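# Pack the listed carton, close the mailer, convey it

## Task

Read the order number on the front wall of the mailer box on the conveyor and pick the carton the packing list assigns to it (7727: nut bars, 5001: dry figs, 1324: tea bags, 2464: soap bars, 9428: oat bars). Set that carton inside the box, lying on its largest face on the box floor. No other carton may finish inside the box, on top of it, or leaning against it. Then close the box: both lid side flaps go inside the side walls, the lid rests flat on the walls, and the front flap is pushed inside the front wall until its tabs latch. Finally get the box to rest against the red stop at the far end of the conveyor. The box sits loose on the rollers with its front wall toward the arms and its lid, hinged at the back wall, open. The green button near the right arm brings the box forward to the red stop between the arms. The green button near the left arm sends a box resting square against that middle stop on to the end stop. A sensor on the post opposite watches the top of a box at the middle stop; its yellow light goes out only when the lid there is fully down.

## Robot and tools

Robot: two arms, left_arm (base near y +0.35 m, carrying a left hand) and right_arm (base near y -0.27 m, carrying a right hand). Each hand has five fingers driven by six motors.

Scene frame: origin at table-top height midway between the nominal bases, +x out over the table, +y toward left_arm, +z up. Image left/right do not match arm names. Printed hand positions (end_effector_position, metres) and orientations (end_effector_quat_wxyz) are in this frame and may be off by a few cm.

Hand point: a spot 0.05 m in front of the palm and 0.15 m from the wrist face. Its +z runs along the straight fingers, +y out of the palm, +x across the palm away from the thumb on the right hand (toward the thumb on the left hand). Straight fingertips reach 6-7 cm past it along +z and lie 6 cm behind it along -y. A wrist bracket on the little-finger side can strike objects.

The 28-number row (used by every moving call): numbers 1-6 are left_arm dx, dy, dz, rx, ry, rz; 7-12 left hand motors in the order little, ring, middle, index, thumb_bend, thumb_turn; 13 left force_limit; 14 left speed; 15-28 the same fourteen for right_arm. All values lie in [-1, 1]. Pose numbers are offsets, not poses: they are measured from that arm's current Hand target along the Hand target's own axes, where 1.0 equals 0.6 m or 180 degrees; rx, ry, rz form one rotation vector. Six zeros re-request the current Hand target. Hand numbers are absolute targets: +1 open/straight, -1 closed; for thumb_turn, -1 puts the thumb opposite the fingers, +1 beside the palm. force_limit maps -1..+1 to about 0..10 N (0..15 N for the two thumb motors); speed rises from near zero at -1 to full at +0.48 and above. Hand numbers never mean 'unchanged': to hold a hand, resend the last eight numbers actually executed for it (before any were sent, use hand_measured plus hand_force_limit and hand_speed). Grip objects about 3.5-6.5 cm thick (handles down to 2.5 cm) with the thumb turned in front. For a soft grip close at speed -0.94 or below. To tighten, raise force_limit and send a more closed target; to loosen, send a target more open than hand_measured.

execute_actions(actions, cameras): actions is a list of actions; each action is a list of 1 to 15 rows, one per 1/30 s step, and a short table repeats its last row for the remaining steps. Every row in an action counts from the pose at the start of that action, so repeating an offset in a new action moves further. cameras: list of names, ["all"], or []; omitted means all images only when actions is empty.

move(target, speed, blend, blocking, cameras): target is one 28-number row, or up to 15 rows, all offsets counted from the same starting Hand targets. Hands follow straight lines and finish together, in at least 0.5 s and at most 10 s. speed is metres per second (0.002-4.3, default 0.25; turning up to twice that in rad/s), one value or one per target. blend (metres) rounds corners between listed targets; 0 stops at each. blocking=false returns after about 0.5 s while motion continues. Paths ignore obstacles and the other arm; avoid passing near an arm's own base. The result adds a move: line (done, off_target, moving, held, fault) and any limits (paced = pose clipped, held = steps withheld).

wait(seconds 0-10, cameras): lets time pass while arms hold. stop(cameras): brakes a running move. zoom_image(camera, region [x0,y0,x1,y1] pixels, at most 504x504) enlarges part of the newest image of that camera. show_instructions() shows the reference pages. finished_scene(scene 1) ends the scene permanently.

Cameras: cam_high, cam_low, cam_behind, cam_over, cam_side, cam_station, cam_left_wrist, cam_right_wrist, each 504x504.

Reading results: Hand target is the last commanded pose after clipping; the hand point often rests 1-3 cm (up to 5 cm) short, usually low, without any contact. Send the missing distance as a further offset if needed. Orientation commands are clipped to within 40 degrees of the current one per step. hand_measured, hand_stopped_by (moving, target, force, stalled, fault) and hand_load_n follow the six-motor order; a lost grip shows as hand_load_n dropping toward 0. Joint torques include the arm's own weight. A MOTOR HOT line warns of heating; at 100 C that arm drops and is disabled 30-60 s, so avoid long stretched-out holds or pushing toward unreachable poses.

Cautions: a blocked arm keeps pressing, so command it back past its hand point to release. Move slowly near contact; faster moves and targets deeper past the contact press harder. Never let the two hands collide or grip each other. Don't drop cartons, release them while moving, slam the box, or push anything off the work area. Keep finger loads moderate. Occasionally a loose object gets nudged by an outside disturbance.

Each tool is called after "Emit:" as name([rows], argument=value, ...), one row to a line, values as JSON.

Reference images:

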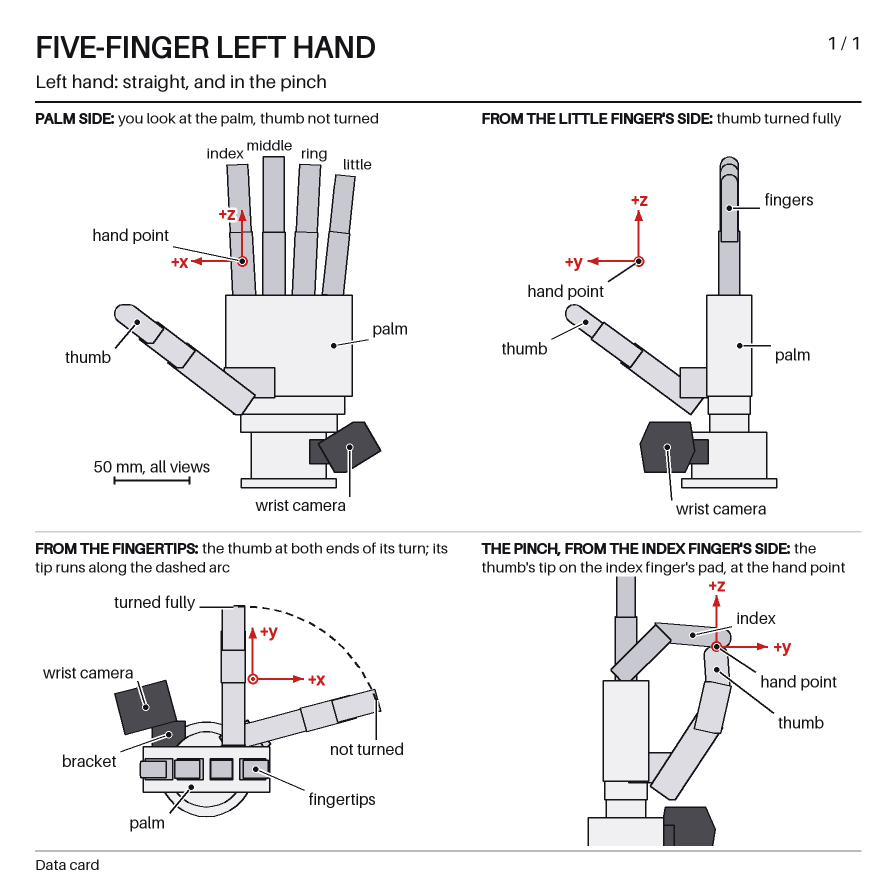

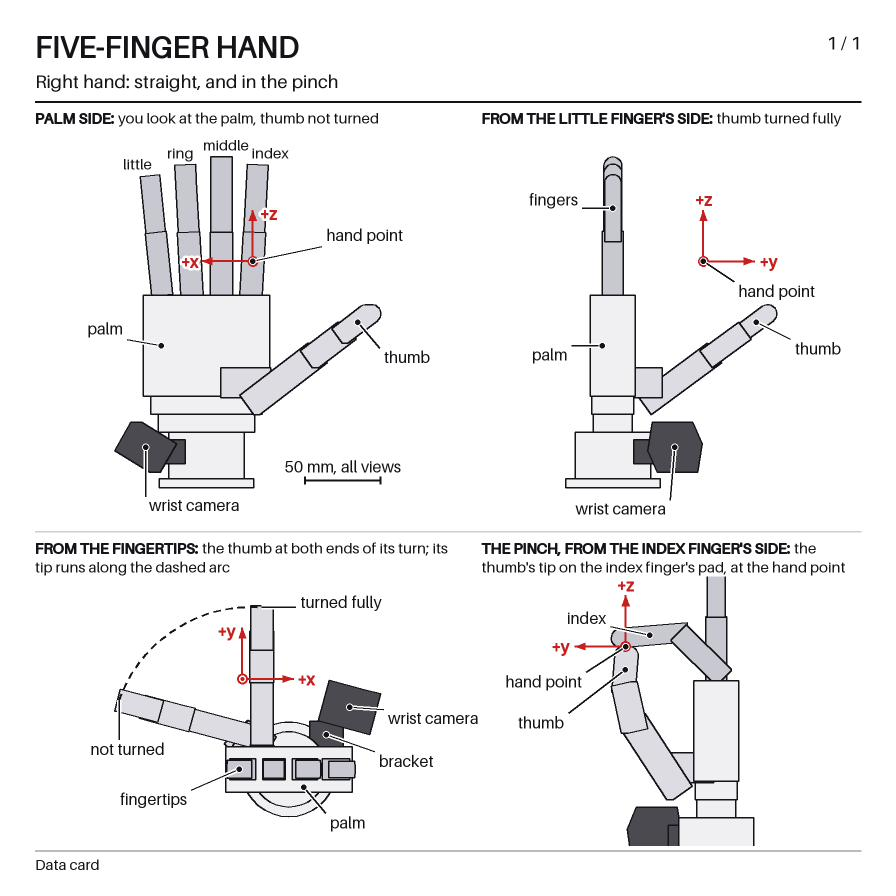

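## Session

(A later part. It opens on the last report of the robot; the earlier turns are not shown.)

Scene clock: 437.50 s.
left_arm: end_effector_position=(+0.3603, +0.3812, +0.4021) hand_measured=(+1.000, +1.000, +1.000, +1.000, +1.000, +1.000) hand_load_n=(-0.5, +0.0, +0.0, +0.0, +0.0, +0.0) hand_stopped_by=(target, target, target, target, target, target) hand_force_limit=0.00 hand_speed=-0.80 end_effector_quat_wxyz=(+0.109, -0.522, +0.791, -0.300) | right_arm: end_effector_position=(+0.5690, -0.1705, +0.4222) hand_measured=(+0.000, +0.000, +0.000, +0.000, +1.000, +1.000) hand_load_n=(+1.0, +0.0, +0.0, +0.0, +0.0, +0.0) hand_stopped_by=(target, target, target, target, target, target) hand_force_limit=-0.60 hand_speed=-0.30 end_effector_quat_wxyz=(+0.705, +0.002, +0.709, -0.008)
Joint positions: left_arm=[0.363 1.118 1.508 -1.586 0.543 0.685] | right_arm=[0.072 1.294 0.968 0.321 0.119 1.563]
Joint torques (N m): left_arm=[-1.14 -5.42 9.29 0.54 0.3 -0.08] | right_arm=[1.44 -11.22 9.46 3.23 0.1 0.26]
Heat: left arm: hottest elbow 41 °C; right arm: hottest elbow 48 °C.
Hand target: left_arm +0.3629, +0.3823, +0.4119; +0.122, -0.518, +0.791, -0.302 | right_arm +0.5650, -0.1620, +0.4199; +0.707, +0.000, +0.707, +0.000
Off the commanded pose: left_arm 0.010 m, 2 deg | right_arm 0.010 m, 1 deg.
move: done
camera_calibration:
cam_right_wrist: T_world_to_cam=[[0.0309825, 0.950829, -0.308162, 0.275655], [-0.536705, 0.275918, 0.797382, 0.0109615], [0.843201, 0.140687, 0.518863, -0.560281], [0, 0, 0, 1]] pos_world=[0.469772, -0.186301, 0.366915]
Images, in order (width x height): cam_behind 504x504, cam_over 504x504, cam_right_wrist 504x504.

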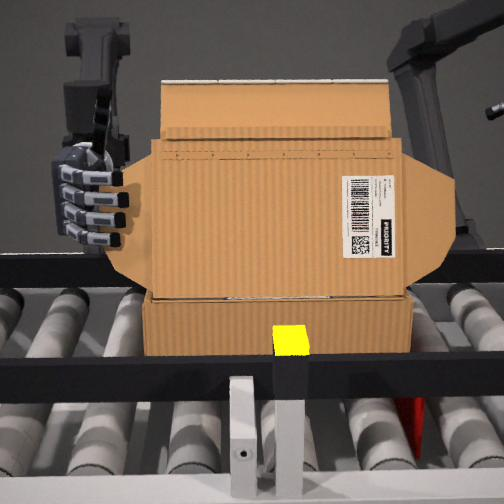

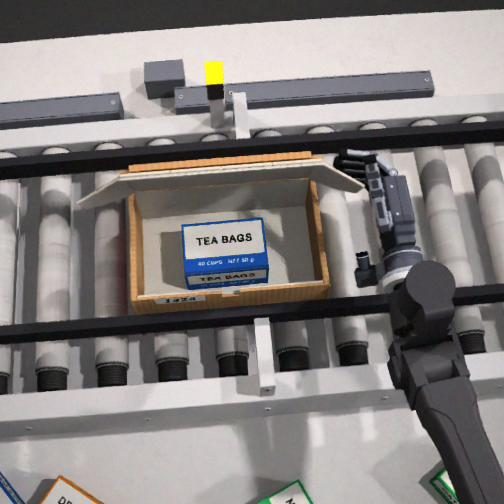

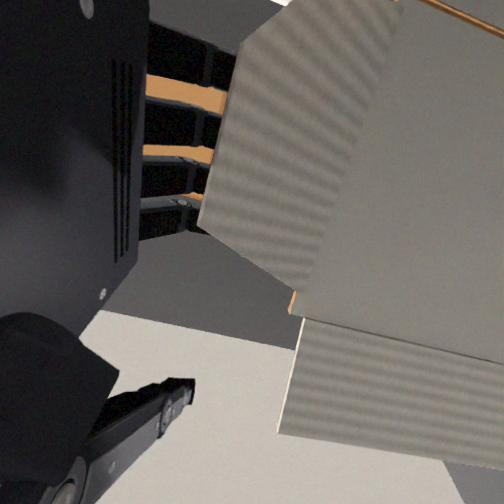

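Emit:
move([
  [0,0,0,0,0,0,1,1,1,1,1,1,0,-0.8, 0,-0.02,0.07,0,0,0,0,0,0,0,1,1,-0.6,-0.3],
], speed=0.08, cameras=["cam_over","cam_behind","cam_side"])

Scene clock: 458.33 s.
left_arm: end_effector_position=(+0.3603, +0.3812, +0.4021) hand_measured=(+1.000, +1.000, +1.000, +1.000, +1.000, +1.000) hand_load_n=(+0.0, +0.0, +0.0, +0.0, -0.5, +0.0) hand_stopped_by=(target, target, target, target, target, target) hand_force_limit=0.00 hand_speed=-0.80 end_effector_quat_wxyz=(+0.109, -0.522, +0.791, -0.300) | right_arm: end_effector_position=(+0.5951, -0.1699, +0.3886) hand_measured=(+0.000, +0.000, +0.000, +0.000, +1.000, +1.000) hand_load_n=(+0.0, +0.5, +0.0, +0.0, +0.0, +0.0) hand_stopped_by=(target, target, target, target, target, target) hand_force_limit=-0.60 hand_speed=-0.30 end_effector_quat_wxyz=(+0.688, -0.006, +0.726, -0.002)
Joint positions: left_arm=[0.363 1.118 1.508 -1.586 0.543 0.685] | right_arm=[0.059 1.382 0.995 0.332 0.085 1.564]
Joint torques (N m): left_arm=[-1.14 -5.42 9.36 0.64 0.31 -0.08] | right_arm=[-0.79 -11.99 15.08 3.04 -0.06 0.24]
Heat: left arm: hottest elbow 41 °C; right arm: hottest elbow 46 °C.
Hand target: left_arm +0.3629, +0.3823, +0.4119; +0.122, -0.518, +0.791, -0.302 | right_arm +0.6070, -0.1739, +0.4200; +0.707, +0.000, +0.707, +0.001
Off the commanded pose: left_arm 0.010 m, 2 deg | right_arm 0.034 m, 3 deg.
move: off_target (right_arm)
Images, in order (width x height): cam_behind 504x504, cam_over 504x504, cam_side 504x504.

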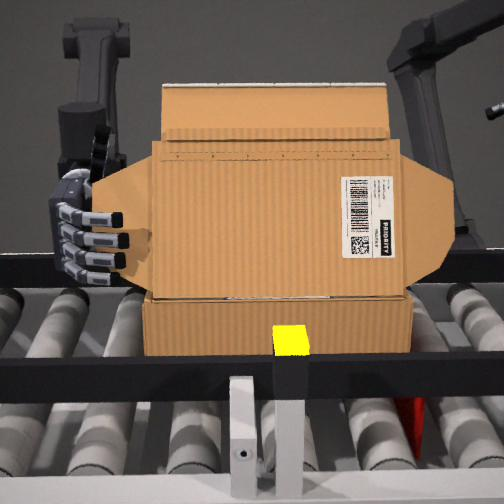

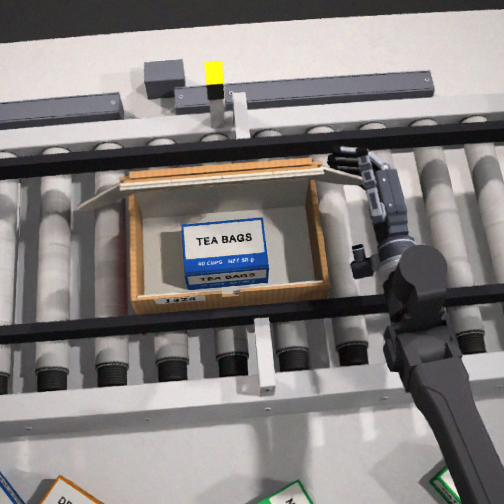

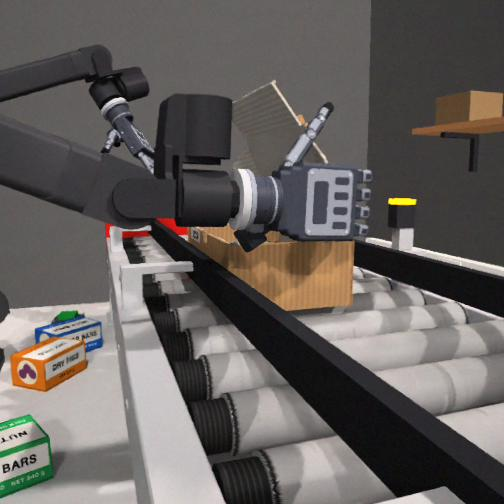

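Emit:
move([
  [0,0,0,0,0,0,1,1,1,1,1,1,0,-0.8, -0.0167,0.0067,-0.0117,0,-0.0944,0,0.1,0.1,0.1,0.1,1,1,-0.6,-0.3],
], speed=0.1, cameras=["cam_over","cam_behind","cam_side","cam_right_wrist"])

Scene clock: 485.50 s.
left_arm: end_effector_position=(+0.3603, +0.3812, +0.4021) hand_measured=(+1.000, +1.000, +1.000, +1.000, +1.000, +1.000) hand_load_n=(+0.0, +0.0, +0.0, +0.0, +0.0, +0.0) hand_stopped_by=(target, target, target, target, target, target) hand_force_limit=0.00 hand_speed=-0.80 end_effector_quat_wxyz=(+0.109, -0.522, +0.791, -0.300) | right_arm: end_effector_position=(+0.5968, -0.1694, +0.4435) hand_measured=(+0.100, +0.100, +0.100, +0.100, +1.000, +1.000) hand_load_n=(+0.0, +0.0, +0.0, +0.0, -0.5, +0.0) hand_stopped_by=(target, target, target, target, target, target) hand_force_limit=-0.60 hand_speed=-0.30 end_effector_quat_wxyz=(+0.807, +0.002, +0.591, +0.005)
Joint positions: left_arm=[0.363 1.118 1.508 -1.586 0.543 0.685] | right_arm=[0.059 1.494 0.995 0.807 0.085 1.554]
Joint torques (N m): left_arm=[-1.08 -5.42 9.36 0.54 0.31 -0.08] | right_arm=[0.73 -12.57 9.06 3.23 0.06 0.1]
Heat: left arm: hottest elbow 41 °C; right arm: hottest elbow 50 °C.
Hand target: left_arm +0.3629, +0.3823, +0.4119; +0.122, -0.518, +0.791, -0.302 | right_arm +0.6000, -0.1699, +0.4299; +0.804, +0.000, +0.595, +0.000
Off the commanded pose: left_arm 0.010 m, 2 deg | right_arm 0.014 m, 1 deg.
move: off_target (right_arm)
camera_calibration:
cam_right_wrist: T_world_to_cam=[[0.103954, 0.956953, -0.270987, 0.221335], [-0.760905, 0.25198, 0.597938, 0.226809], [0.640482, 0.144037, 0.754345, -0.577809], [0, 0, 0, 1]] pos_world=[0.519647, -0.185732, 0.360228]
Images, in order (width x height): cam_behind 504x504, cam_over 504x504, cam_side 504x504, cam_right_wrist 504x504.

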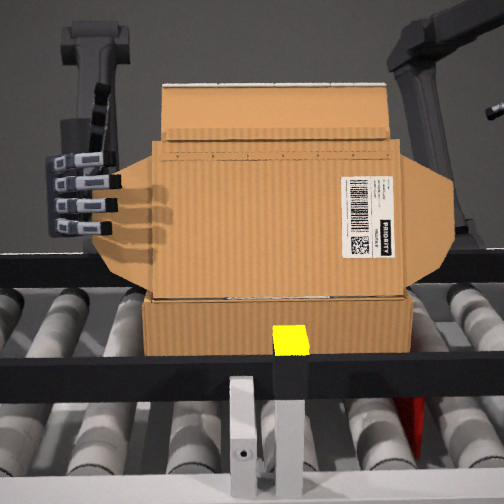

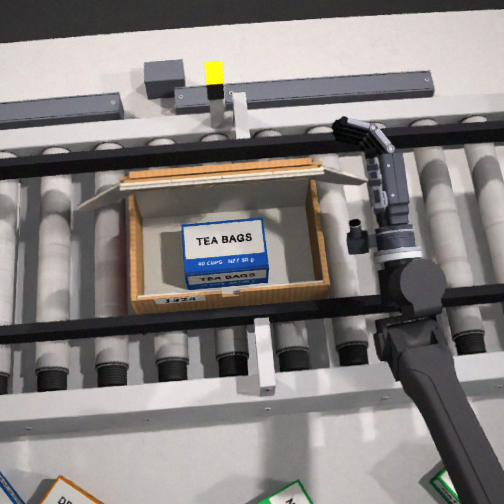

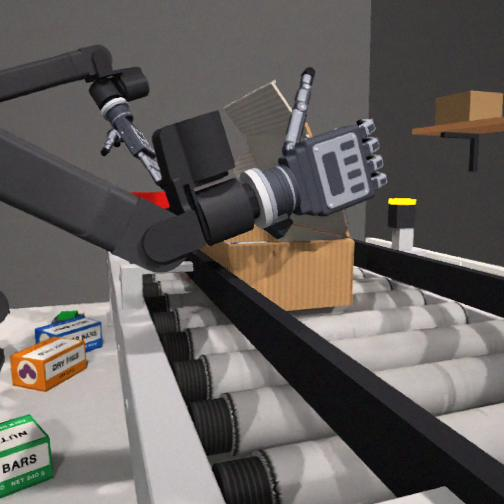

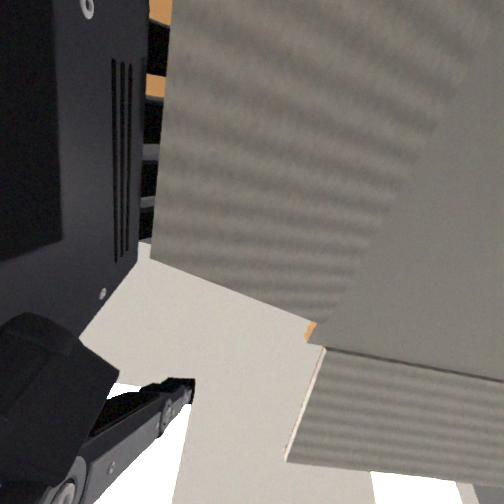

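Emit:
move([
  [0,0,0,0,0,0,1,1,1,1,1,1,0,-0.8, 0.0143,0,-0.0218,0,0,0,0.1,0.1,0.1,0.1,1,1,-0.6,-0.3],
  [0,0,0,0,0,0,1,1,1,1,1,1,0,-0.8, 0.0143,0,-0.0218,0,0,0,0.1,0.1,0.1,0.1,1,-1,-0.4,-0.5],
], speed=0.06, cameras=["cam_over","cam_behind","cam_side","cam_right_wrist"])

Scene clock: 499.33 s.
left_arm: end_effector_position=(+0.3603, +0.3812, +0.4021) hand_measured=(+1.000, +1.000, +1.000, +1.000, +1.000, +1.000) hand_load_n=(+0.0, +0.0, +0.0, +0.0, +0.0, +0.0) hand_stopped_by=(target, target, target, target, target, target) hand_force_limit=0.00 hand_speed=-0.80 end_effector_quat_wxyz=(+0.109, -0.522, +0.791, -0.300) | right_arm: end_effector_position=(+0.5891, -0.1701, +0.4267) hand_measured=(+0.100, +0.100, +0.100, +0.100, +1.000, -1.000) hand_load_n=(+0.0, +0.0, +0.0, +0.0, +0.0, +0.0) hand_stopped_by=(target, target, target, target, target, target) hand_force_limit=-0.40 hand_speed=-0.50 end_effector_quat_wxyz=(+0.805, +0.001, +0.593, +0.004)
Joint positions: left_arm=[0.363 1.118 1.508 -1.586 0.543 0.685] | right_arm=[0.059 1.494 0.95 0.845 0.085 1.551]
Joint torques (N m): left_arm=[-1.2 -5.42 9.36 0.57 0.31 -0.08] | right_arm=[-0.32 -12.45 8.84 3.06 0.12 0.13]
Heat: left arm: hottest elbow 41 °C; right arm: hottest elbow 48 °C.
Hand target: left_arm +0.3629, +0.3823, +0.4119; +0.122, -0.518, +0.791, -0.302 | right_arm +0.5900, -0.1699, +0.4178; +0.804, +0.000, +0.595, +0.001
Off the commanded pose: left_arm 0.010 m, 2 deg | right_arm 0.009 m, 0 deg.
move: done
camera_calibration:
cam_right_wrist: T_world_to_cam=[[0.10282, 0.956008, -0.274732, 0.22036], [-0.756641, 0.254458, 0.602283, 0.22713], [0.645695, 0.145946, 0.749518, -0.560743], [0, 0, 0, 1]] pos_world=[0.511268, -0.186622, 0.344031]
Images, in order (width x height): cam_behind 504x504, cam_over 504x504, cam_side 504x504, cam_right_wrist 504x504.

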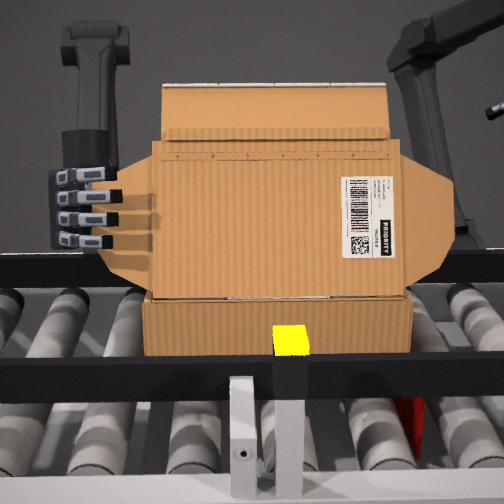

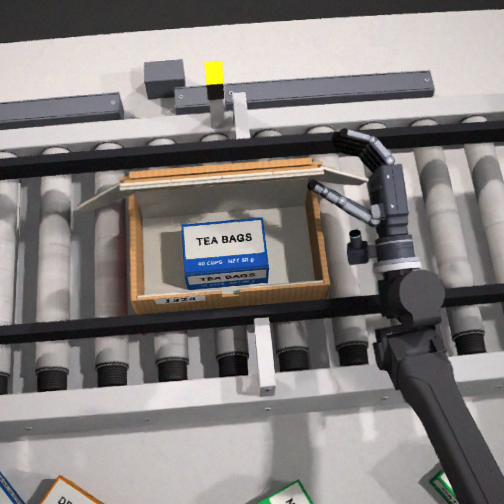

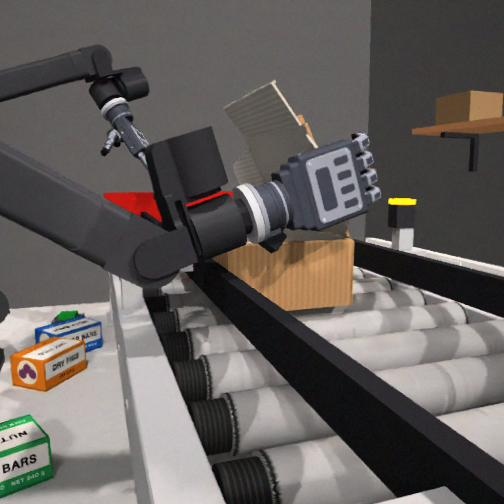

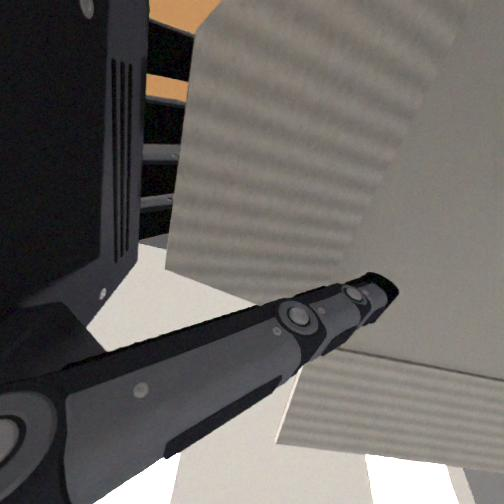

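Emit:
move([
  [0,0,0,0,0,0,1,1,1,1,1,1,0,-0.8, 0,0,0,0,0,0,-0.6,-0.6,-0.6,-0.6,1,-1,-0.3,-0.75],
], speed=0.06, cameras=["cam_over","cam_behind","cam_right_wrist"])

Scene clock: 502.83 s.
left_arm: end_effector_position=(+0.3603, +0.3812, +0.4021) hand_measured=(+1.000, +1.000, +1.000, +1.000, +1.000, +1.000) hand_load_n=(+0.0, +0.0, +0.0, +0.0, +0.0, +0.0) hand_stopped_by=(target, target, target, target, target, target) hand_force_limit=0.00 hand_speed=-0.80 end_effector_quat_wxyz=(+0.109, -0.522, +0.791, -0.300) | right_arm: end_effector_position=(+0.5891, -0.1701, +0.4267) hand_measured=(-0.600, -0.600, -0.600, -0.600, +1.000, -1.000) hand_load_n=(+0.0, +0.0, +0.5, +0.0, +0.0, -0.5) hand_stopped_by=(target, target, target, target, target, target) hand_force_limit=-0.30 hand_speed=-0.75 end_effector_quat_wxyz=(+0.805, +0.001, +0.593, +0.004)
Joint positions: left_arm=[0.363 1.118 1.508 -1.586 0.543 0.685] | right_arm=[0.059 1.494 0.95 0.845 0.085 1.551]
Joint torques (N m): left_arm=[-1.03 -5.3 9.33 0.55 0.31 -0.09] | right_arm=[-0.09 -12.51 8.88 3.14 0.17 0.19]
Heat: left arm: hottest elbow 41 °C; right arm: hottest elbow 48 °C.
Hand target: left_arm +0.3629, +0.3823, +0.4119; +0.122, -0.518, +0.791, -0.302 | right_arm +0.5900, -0.1699, +0.4178; +0.804, +0.000, +0.595, +0.001
Off the commanded pose: left_arm 0.010 m, 2 deg | right_arm 0.009 m, 0 deg.
move: done
camera_calibration:
cam_right_wrist: T_world_to_cam=[[0.10282, 0.956008, -0.274732, 0.22036], [-0.756641, 0.254458, 0.602283, 0.22713], [0.645695, 0.145946, 0.749518, -0.560743], [0, 0, 0, 1]] pos_world=[0.511268, -0.186622, 0.344031]
Images, in order (width x height): cam_behind 504x504, cam_over 504x504, cam_right_wrist 504x504.

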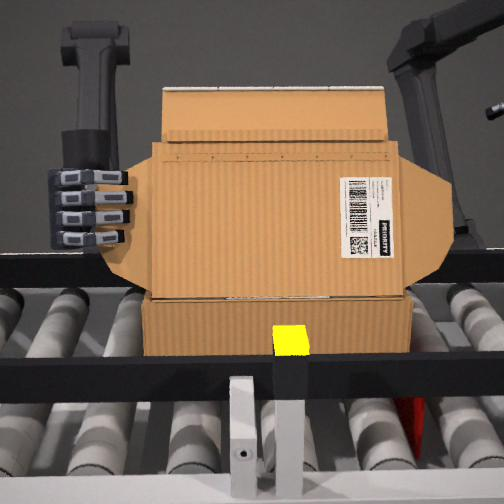

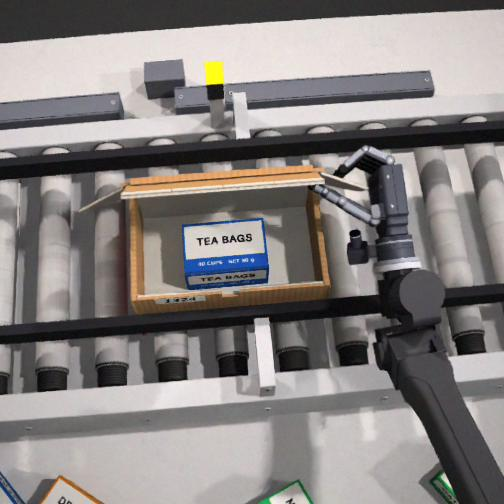

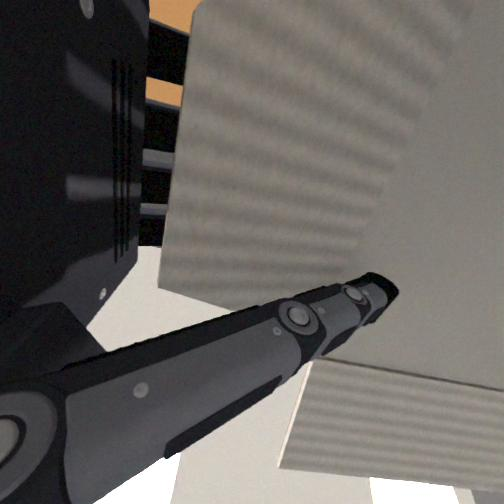

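Emit:
move([
  [0,0,0,0,0,0,1,1,1,1,1,1,0,-0.8, 0,0,0,0,0,0,-1,-1,-1,-1,1,-1,-0.3,-0.75],
], speed=0.06, cameras=["cam_over","cam_behind","cam_right_wrist"])

Scene clock: 505.37 s.
left_arm: end_effector_position=(+0.3603, +0.3812, +0.4021) hand_measured=(+1.000, +1.000, +1.000, +1.000, +1.000, +1.000) hand_load_n=(+0.0, +0.0, +0.0, +0.0, +0.0, -0.5) hand_stopped_by=(target, target, target, target, target, target) hand_force_limit=0.00 hand_speed=-0.80 end_effector_quat_wxyz=(+0.109, -0.522, +0.791, -0.300) | right_arm: end_effector_position=(+0.5891, -0.1701, +0.4267) hand_measured=(-1.000, -1.000, -1.000, -1.000, +1.000, -1.000) hand_load_n=(+0.0, +0.0, +1.0, +0.0, +0.0, -0.5) hand_stopped_by=(target, target, target, target, target, target) hand_force_limit=-0.30 hand_speed=-0.75 end_effector_quat_wxyz=(+0.805, +0.001, +0.593, +0.004)
Joint positions: left_arm=[0.363 1.118 1.508 -1.586 0.543 0.685] | right_arm=[0.059 1.494 0.95 0.845 0.085 1.551]
Joint torques (N m): left_arm=[-1.03 -5.71 9.37 0.58 0.32 -0.07] | right_arm=[0.15 -12.63 8.91 3.17 0.21 0.1]
Heat: left arm: hottest elbow 41 °C; right arm: hottest elbow 48 °C.
Hand target: left_arm +0.3629, +0.3823, +0.4119; +0.122, -0.518, +0.791, -0.302 | right_arm +0.5900, -0.1699, +0.4178; +0.804, +0.000, +0.595, +0.001
Off the commanded pose: left_arm 0.010 m, 2 deg | right_arm 0.009 m, 0 deg.
move: done
camera_calibration:
cam_right_wrist: T_world_to_cam=[[0.10282, 0.956008, -0.274732, 0.22036], [-0.756641, 0.254458, 0.602283, 0.22713], [0.645695, 0.145946, 0.749518, -0.560743], [0, 0, 0, 1]] pos_world=[0.511268, -0.186622, 0.344031]
Images, in order (width x height): cam_behind 504x504, cam_over 504x504, cam_right_wrist 504x504.

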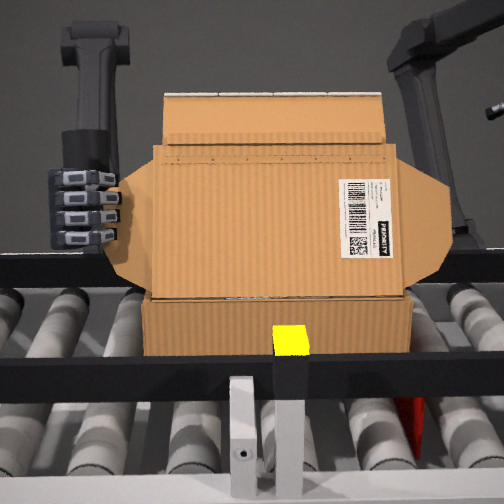

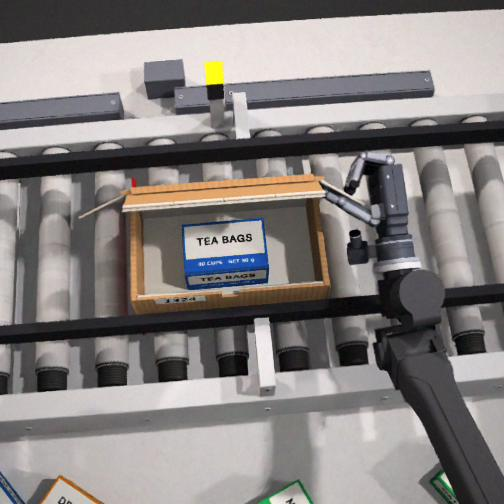

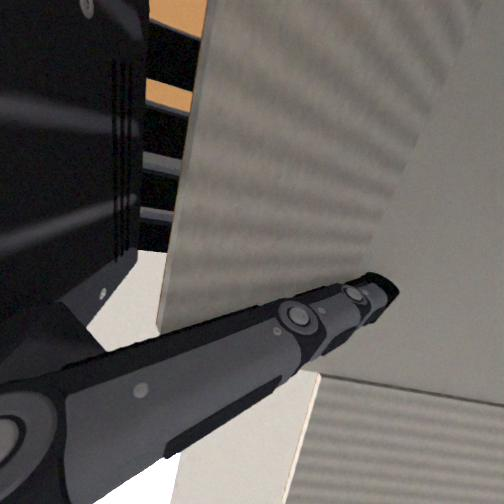

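Emit:
zoom_image(camera="cam_over", region=[260, 120, 430, 290])

Emit:
zoom_image(camera="cam_behind", region=[30, 70, 230, 270])

Emit:
zoom_image(camera="cam_right_wrist", region=[100, 0, 504, 404])

Scaled by 2.965.

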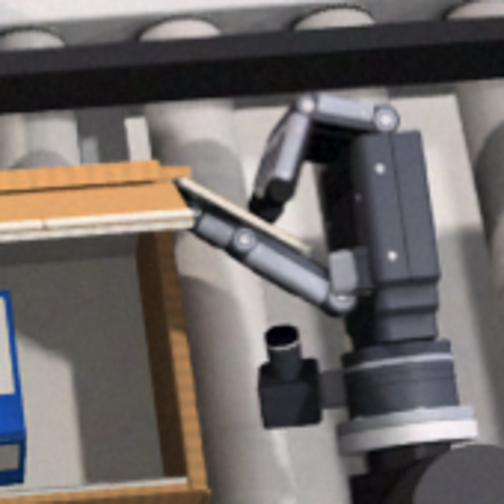

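Scaled by 2.520.

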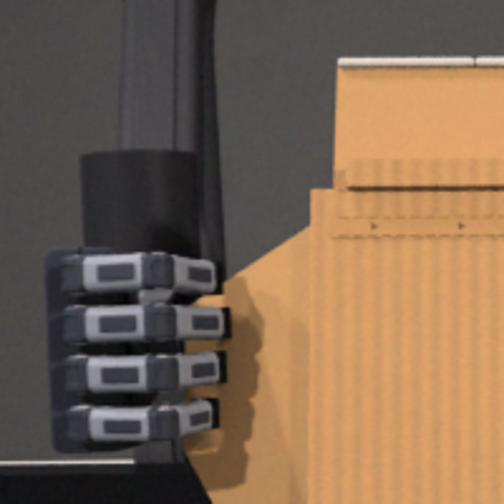

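Scaled by 1.248.

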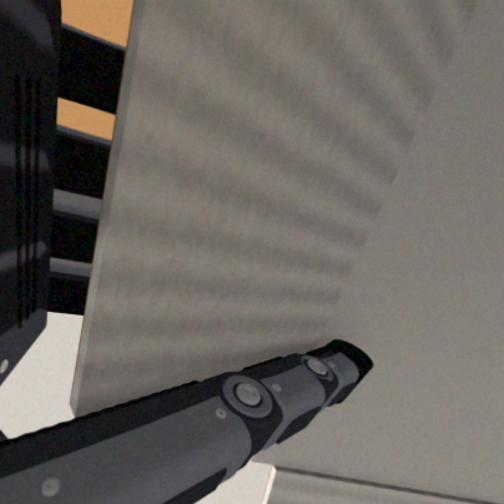

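Emit:
move([
  [0,0,0,0,0,0,1,1,1,1,1,1,0,-0.8, 0,0,0,0,0,0,-1,-1,-1,-1,1,1,-0.3,-0.3],
  [0,0,0,0,0,0,1,1,1,1,1,1,0,-0.8, 0,0.05,0,0,0,0,-1,-1,-1,-1,1,1,-0.3,-0.3],
], speed=0.06, cameras=["cam_over","cam_behind","cam_right_wrist"])

Emit:
zoom_image(camera="cam_over", region=[260, 120, 430, 290])

Scene clock: 516.17 s.
left_arm: end_effector_position=(+0.3603, +0.3812, +0.4021) hand_measured=(+1.000, +1.000, +1.000, +1.000, +1.000, +1.000) hand_load_n=(+0.0, +0.0, +0.0, +0.0, +0.0, +0.0) hand_stopped_by=(target, target, target, target, target, target) hand_force_limit=0.00 hand_speed=-0.80 end_effector_quat_wxyz=(+0.109, -0.522, +0.791, -0.300) | right_arm: end_effector_position=(+0.5882, -0.1547, +0.4269) hand_measured=(-1.000, -1.000, -1.000, -1.000, +1.000, +1.000) hand_load_n=(+0.0, -0.5, +0.0, +0.0, +0.0, +0.0) hand_stopped_by=(target, target, target, target, target, target) hand_force_limit=-0.30 hand_speed=-0.30 end_effector_quat_wxyz=(+0.805, +0.010, +0.593, -0.005)
Joint positions: left_arm=[0.363 1.118 1.508 -1.586 0.543 0.685] | right_arm=[0.103 1.494 0.95 0.847 0.152 1.533]
Joint torques (N m): left_arm=[-1.14 -5.48 9.26 0.55 0.32 -0.07] | right_arm=[1.67 -11.81 9.83 3.17 -0.09 0.13]
Heat: left arm: hottest elbow 41 °C; right arm: hottest elbow 47 °C.
Hand target: left_arm +0.3629, +0.3823, +0.4119; +0.122, -0.518, +0.791, -0.302 | right_arm +0.5900, -0.1399, +0.4179; +0.804, +0.000, +0.595, +0.000
Off the commanded pose: left_arm 0.010 m, 2 deg | right_arm 0.018 m, 1 deg.
move: off_target (right_arm)
camera_calibration:
cam_right_wrist: T_world_to_cam=[[0.126625, 0.953799, -0.272458, 0.190469], [-0.749998, 0.271821, 0.603006, 0.22083], [0.649206, 0.127987, 0.749767, -0.567633], [0, 0, 0, 1]] pos_world=[0.510015, -0.169046, 0.344326]
Images, in order (width x height): cam_behind 504x504, cam_over 504x504, cam_right_wrist 504x504.

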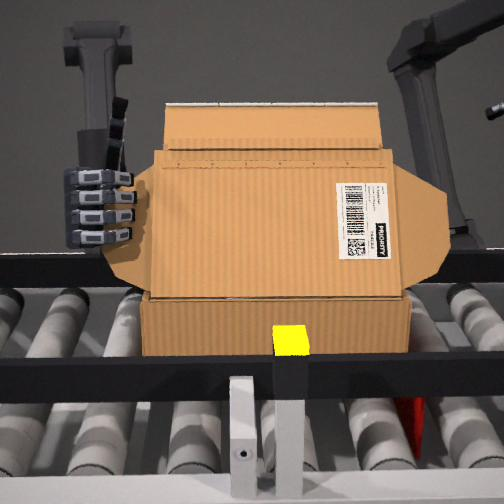

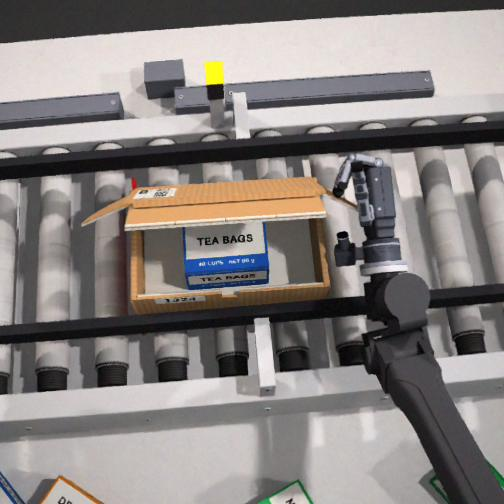

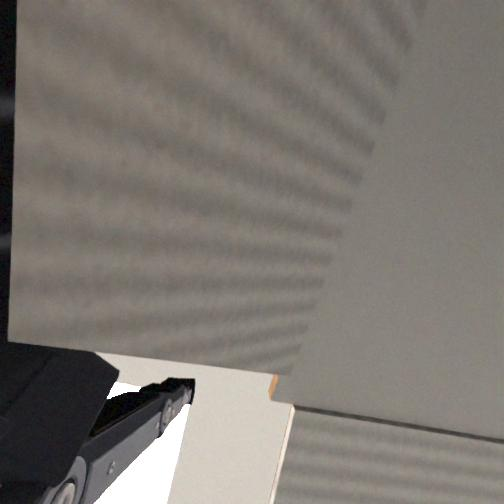

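Scaled by 2.965.

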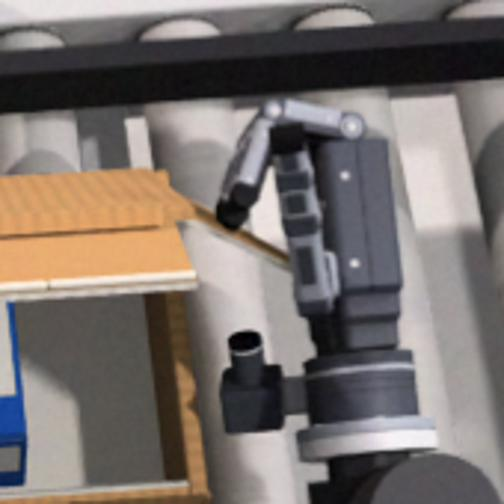

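Emit:
move([
  [0,0,0,0,0,0,1,1,1,1,1,1,0,-0.8, -0.019,-0.1,0.0058,0,0,0,-1,-1,-1,-1,1,1,-0.3,-0.3],
  [0,0,0,0,0,0,1,1,1,1,1,1,0,-0.8, -0.0043,-0.1,-0.0597,0,0.2333,0,1,1,1,1,1,1,-0.3,0],
], speed=0.12, cameras=["cam_over","cam_behind","cam_right_wrist","cam_side"])

Emit:
zoom_image(camera="cam_over", region=[260, 120, 430, 290])

Scene clock: 545.20 s.
left_arm: end_effector_position=(+0.3603, +0.3812, +0.4021) hand_measured=(+1.000, +1.000, +1.000, +1.000, +1.000, +1.000) hand_load_n=(+0.0, +0.0, +0.0, +0.0, +0.0, +0.0) hand_stopped_by=(target, target, target, target, target, target) hand_force_limit=0.00 hand_speed=-0.80 end_effector_quat_wxyz=(+0.109, -0.522, +0.791, -0.300) | right_arm: end_effector_position=(+0.5481, -0.2025, +0.3782) hand_measured=(+1.000, +1.000, +1.000, +1.000, +1.000, +1.000) hand_load_n=(+0.0, +0.0, +0.0, +0.0, +0.0, +0.0) hand_stopped_by=(target, target, target, target, target, target) hand_force_limit=-0.30 hand_speed=0.00 end_effector_quat_wxyz=(+0.521, -0.001, +0.854, -0.003)
Joint positions: left_arm=[0.363 1.118 1.508 -1.586 0.543 0.685] | right_arm=[-0.007 1.229 1.13 -0.376 0.027 1.577]
Joint torques (N m): left_arm=[-1.2 -5.42 9.33 0.62 0.31 -0.07] | right_arm=[0.97 -10.34 15.46 2.09 -0.01 0.2]
Heat: left arm: hottest elbow 41 °C; right arm: hottest elbow 47 °C.
Hand target: left_arm +0.3629, +0.3823, +0.4119; +0.122, -0.518, +0.791, -0.302 | right_arm +0.5550, -0.1999, +0.4099; +0.538, +0.000, +0.843, +0.000
Off the commanded pose: left_arm 0.010 m, 2 deg | right_arm 0.032 m, 2 deg.
move: off_target (right_arm); target 2's new numbers were sent with right_arm's hand 0.034 m and 2 deg from that target
camera_calibration:
cam_right_wrist: T_world_to_cam=[[-0.119024, 0.951822, -0.282608, 0.36597], [-0.118777, 0.268938, 0.955806, -0.246885], [0.985761, 0.147332, 0.081044, -0.426577], [0, 0, 0, 1]] pos_world=[0.434739, -0.219094, 0.373972]
Images, in order (width x height): cam_behind 504x504, cam_over 504x504, cam_side 504x504, cam_right_wrist 504x504.

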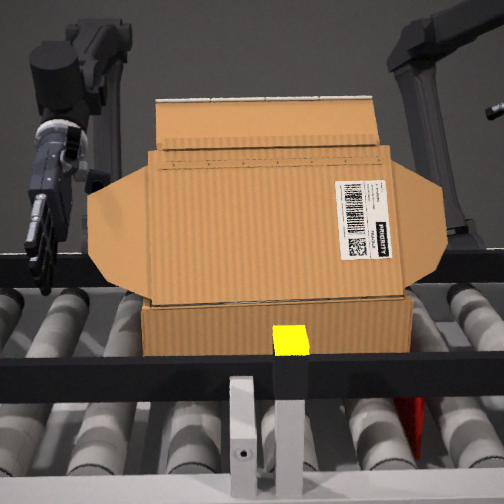

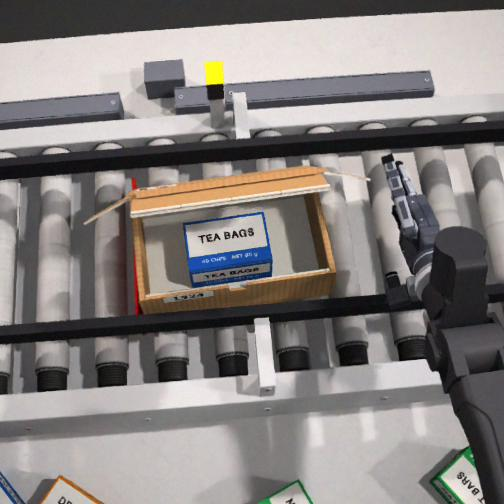

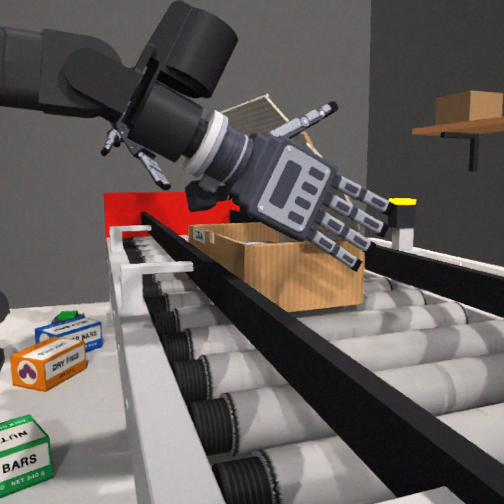

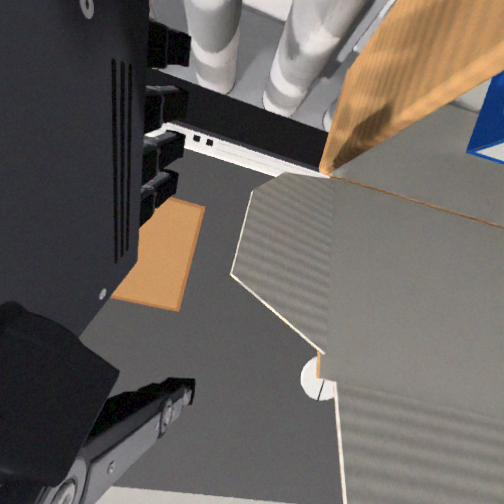

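Scaled by 2.965.

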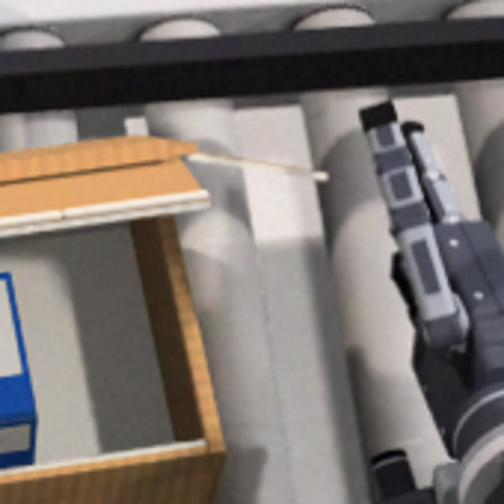

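Emit:
move([
  [0,0,0,0,0,0,1,1,1,1,1,1,0,-0.8, 0.0213,-0.2,-0.1647,-0.0331,0.105,-0.0519,1,1,1,1,1,1,-0.3,0],
  [0,0,0,0,0,0,1,1,1,1,1,1,0,-0.8, 0.3803,-0.5333,-0.3838,-0.0883,0.28,-0.1384,-1,-1,-1,-1,1,1,-0.3,0],
  [0,0,0,0,0,0,1,1,1,1,1,1,0,-0.8, 0.6667,-0.6042,-0.407,-0.1104,0.35,-0.173,-1,-1,-1,-1,1,1,-0.3,0],
], speed=0.3, blend=0.04, cameras=["cam_over","cam_behind","cam_right_wrist","cam_side","cam_station"])

Scene clock: 630.10 s.
left_arm: end_effector_position=(+0.3603, +0.3812, +0.4021) hand_measured=(+1.000, +1.000, +1.000, +1.000, +1.000, +1.000) hand_load_n=(+0.0, +0.0, +0.0, +0.0, +0.0, +0.0) hand_stopped_by=(target, target, target, target, target, target) hand_force_limit=0.00 hand_speed=-0.80 end_effector_quat_wxyz=(+0.109, -0.522, +0.791, -0.300) | right_arm: end_effector_position=(+0.1663, -0.5595, +0.1528) hand_measured=(-1.000, -1.000, -1.000, -1.000, +1.000, +1.000) hand_load_n=(+0.0, +0.0, +0.0, +0.0, -0.5, +0.0) hand_stopped_by=(target, target, target, target, target, target) hand_force_limit=-0.30 hand_speed=0.00 end_effector_quat_wxyz=(-0.001, -0.299, +0.954, +0.004)
Joint positions: left_arm=[0.363 1.118 1.508 -1.586 0.543 0.685] | right_arm=[-1.05 1.464 1.21 -1.325 -0.001 -0.054]
Joint torques (N m): left_arm=[-1.08 -5.71 9.25 0.55 0.3 -0.07] | right_arm=[0.38 -12.63 8.95 1.37 0.11 0.09]
Heat: left arm: hottest elbow 42 °C; right arm: hottest elbow 55 °C.
Hand target: left_arm +0.3629, +0.3823, +0.4119; +0.122, -0.518, +0.791, -0.302 | right_arm +0.1650, -0.5629, +0.1502; -0.001, -0.301, +0.954, +0.000
Off the commanded pose: left_arm 0.010 m, 2 deg | right_arm 0.004 m, 0 deg.
move: done; blend cut to 0 m at target 2; target 2's new numbers were sent with right_arm's hand 0.018 m and 2 deg from that target
camera_calibration:
cam_right_wrist: T_world_to_cam=[[-0.791213, 0.611415, -0.0124052, 0.476645], [0.506482, 0.666521, 0.547016, 0.200249], [0.342722, 0.426523, -0.83703, 0.42403], [0, 0, 0, 1]] pos_world=[0.130381, -0.605756, 0.2513]
Images, in order (width x height): cam_behind 504x504, cam_over 504x504, cam_side 504x504, cam_station 504x504, cam_right_wrist 504x504.

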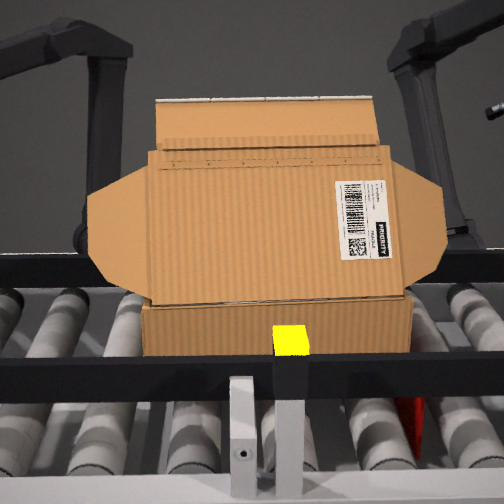

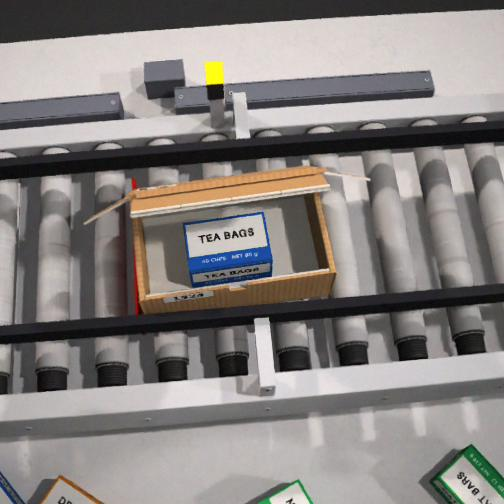

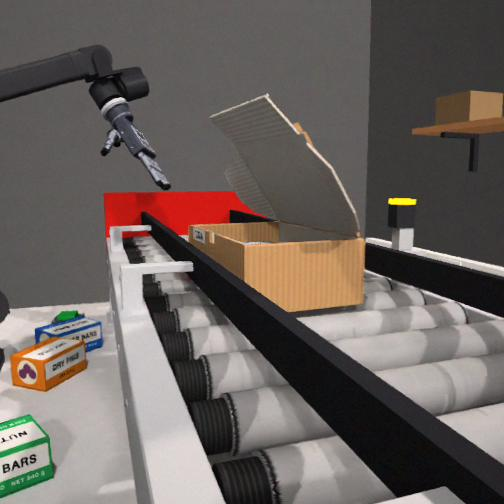

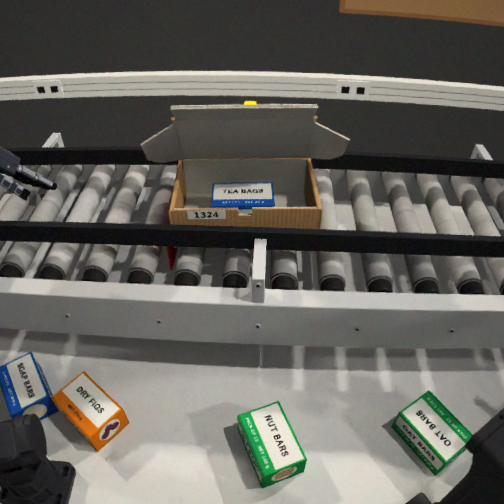

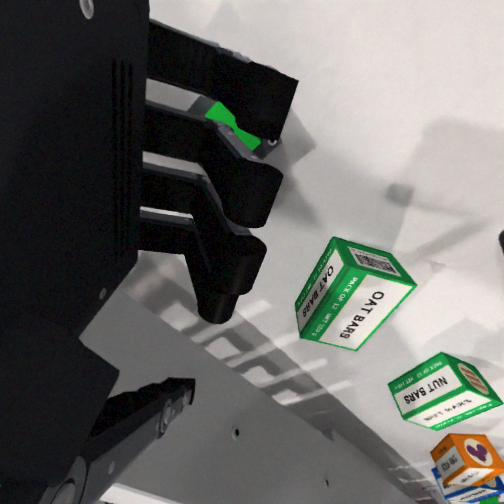

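Emit:
move([
  [0,0,0,0,0,0,1,1,1,1,1,1,0,-0.8,0.0047,0.0045,0.175,0,0,0,-1,-1,-1,-1,1,1,-0.3,0],
  [0,0,0,0,0,0,1,1,1,1,1,1,0,-0.8,0.0047,0.0045,0.22,0,0,0,-1,-1,-1,-1,1,1,-0.3,0],
  [0,0,0,0,0,0,1,1,1,1,1,1,0,-0.8,0.0047,0.0045,-0.05,0,0,0,-1,-1,-1,-1,1,1,-0.3,0],
], speed=[0.12,0.05,0.15], cameras=["cam_over","cam_behind","cam_high","cam_station"])

Scene clock: 645.63 s.
left_arm: end_effector_position=(+0.3603, +0.3812, +0.4021) hand_measured=(+1.000, +1.000, +1.000, +1.000, +1.000, +1.000) hand_load_n=(+0.0, +0.0, +0.0, +0.0, +0.0, +0.0) hand_stopped_by=(target, target, target, target, target, target) hand_force_limit=0.00 hand_speed=-0.80 end_effector_quat_wxyz=(+0.109, -0.522, +0.791, -0.300) | right_arm: end_effector_position=(+0.1589, -0.5497, +0.1684) hand_measured=(-1.000, -1.000, -1.000, -1.000, +1.000, +1.000) hand_load_n=(+0.0, +0.0, +0.0, +0.0, -0.5, +0.0) hand_stopped_by=(target, target, target, target, target, target) hand_force_limit=-0.30 hand_speed=0.00 end_effector_quat_wxyz=(-0.003, -0.302, +0.953, +0.012)
Joint positions: left_arm=[0.363 1.118 1.508 -1.586 0.543 0.685] | right_arm=[-1.052 1.436 1.22 -1.38 -0.001 -0.062]
Joint torques (N m): left_arm=[-1.08 -5.42 9.26 0.5 0.29 -0.06] | right_arm=[-0.62 -11.34 12.53 0.55 0.15 0.04]
Heat: left arm: hottest elbow 42 °C; right arm: hottest elbow 52 °C.
Hand target: left_arm +0.3629, +0.3823, +0.4119; +0.122, -0.518, +0.791, -0.302 | right_arm +0.1612, -0.5622, +0.1803; -0.001, -0.301, +0.954, +0.000
Off the commanded pose: left_arm 0.010 m, 2 deg | right_arm 0.017 m, 1 deg.
move: off_target (right_arm)
Images, in order (width x height): cam_high 504x504, cam_behind 504x504, cam_over 504x504, cam_station 504x504.

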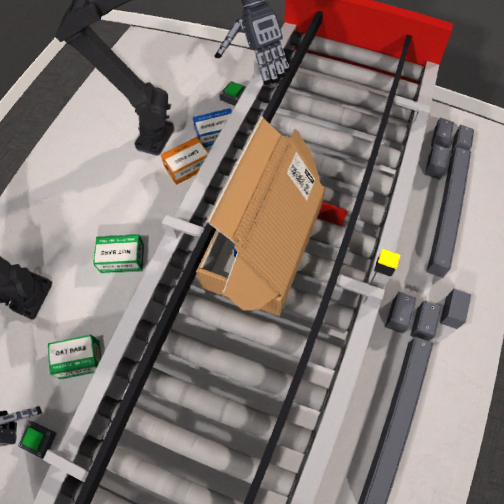

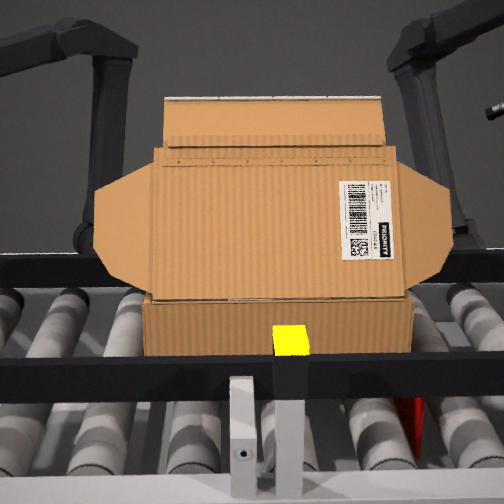

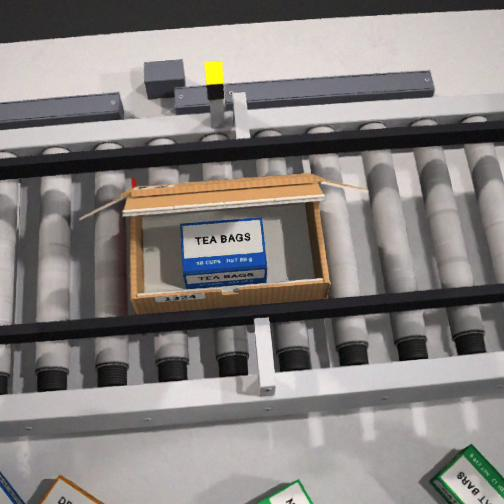

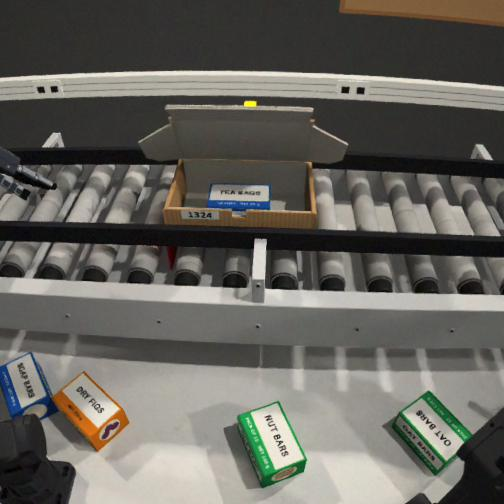

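Emit:
zoom_image(camera="cam_over", region=[60, 150, 400, 350])

Emit:
zoom_image(camera="cam_station", region=[120, 80, 380, 280])

Scaled by 1.482.

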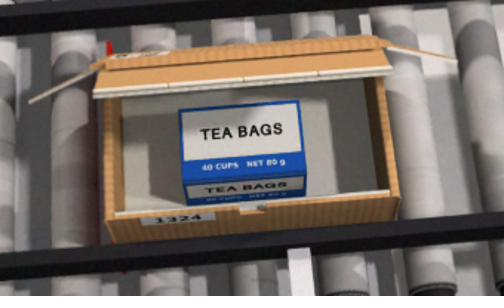

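Scaled by 1.938.

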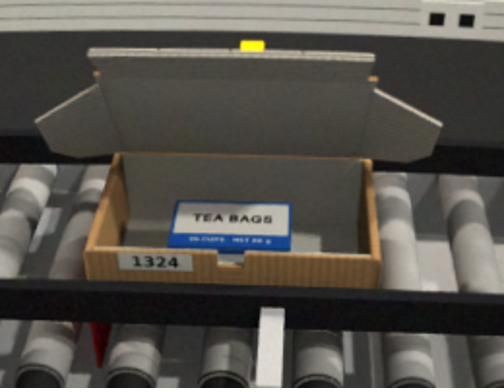

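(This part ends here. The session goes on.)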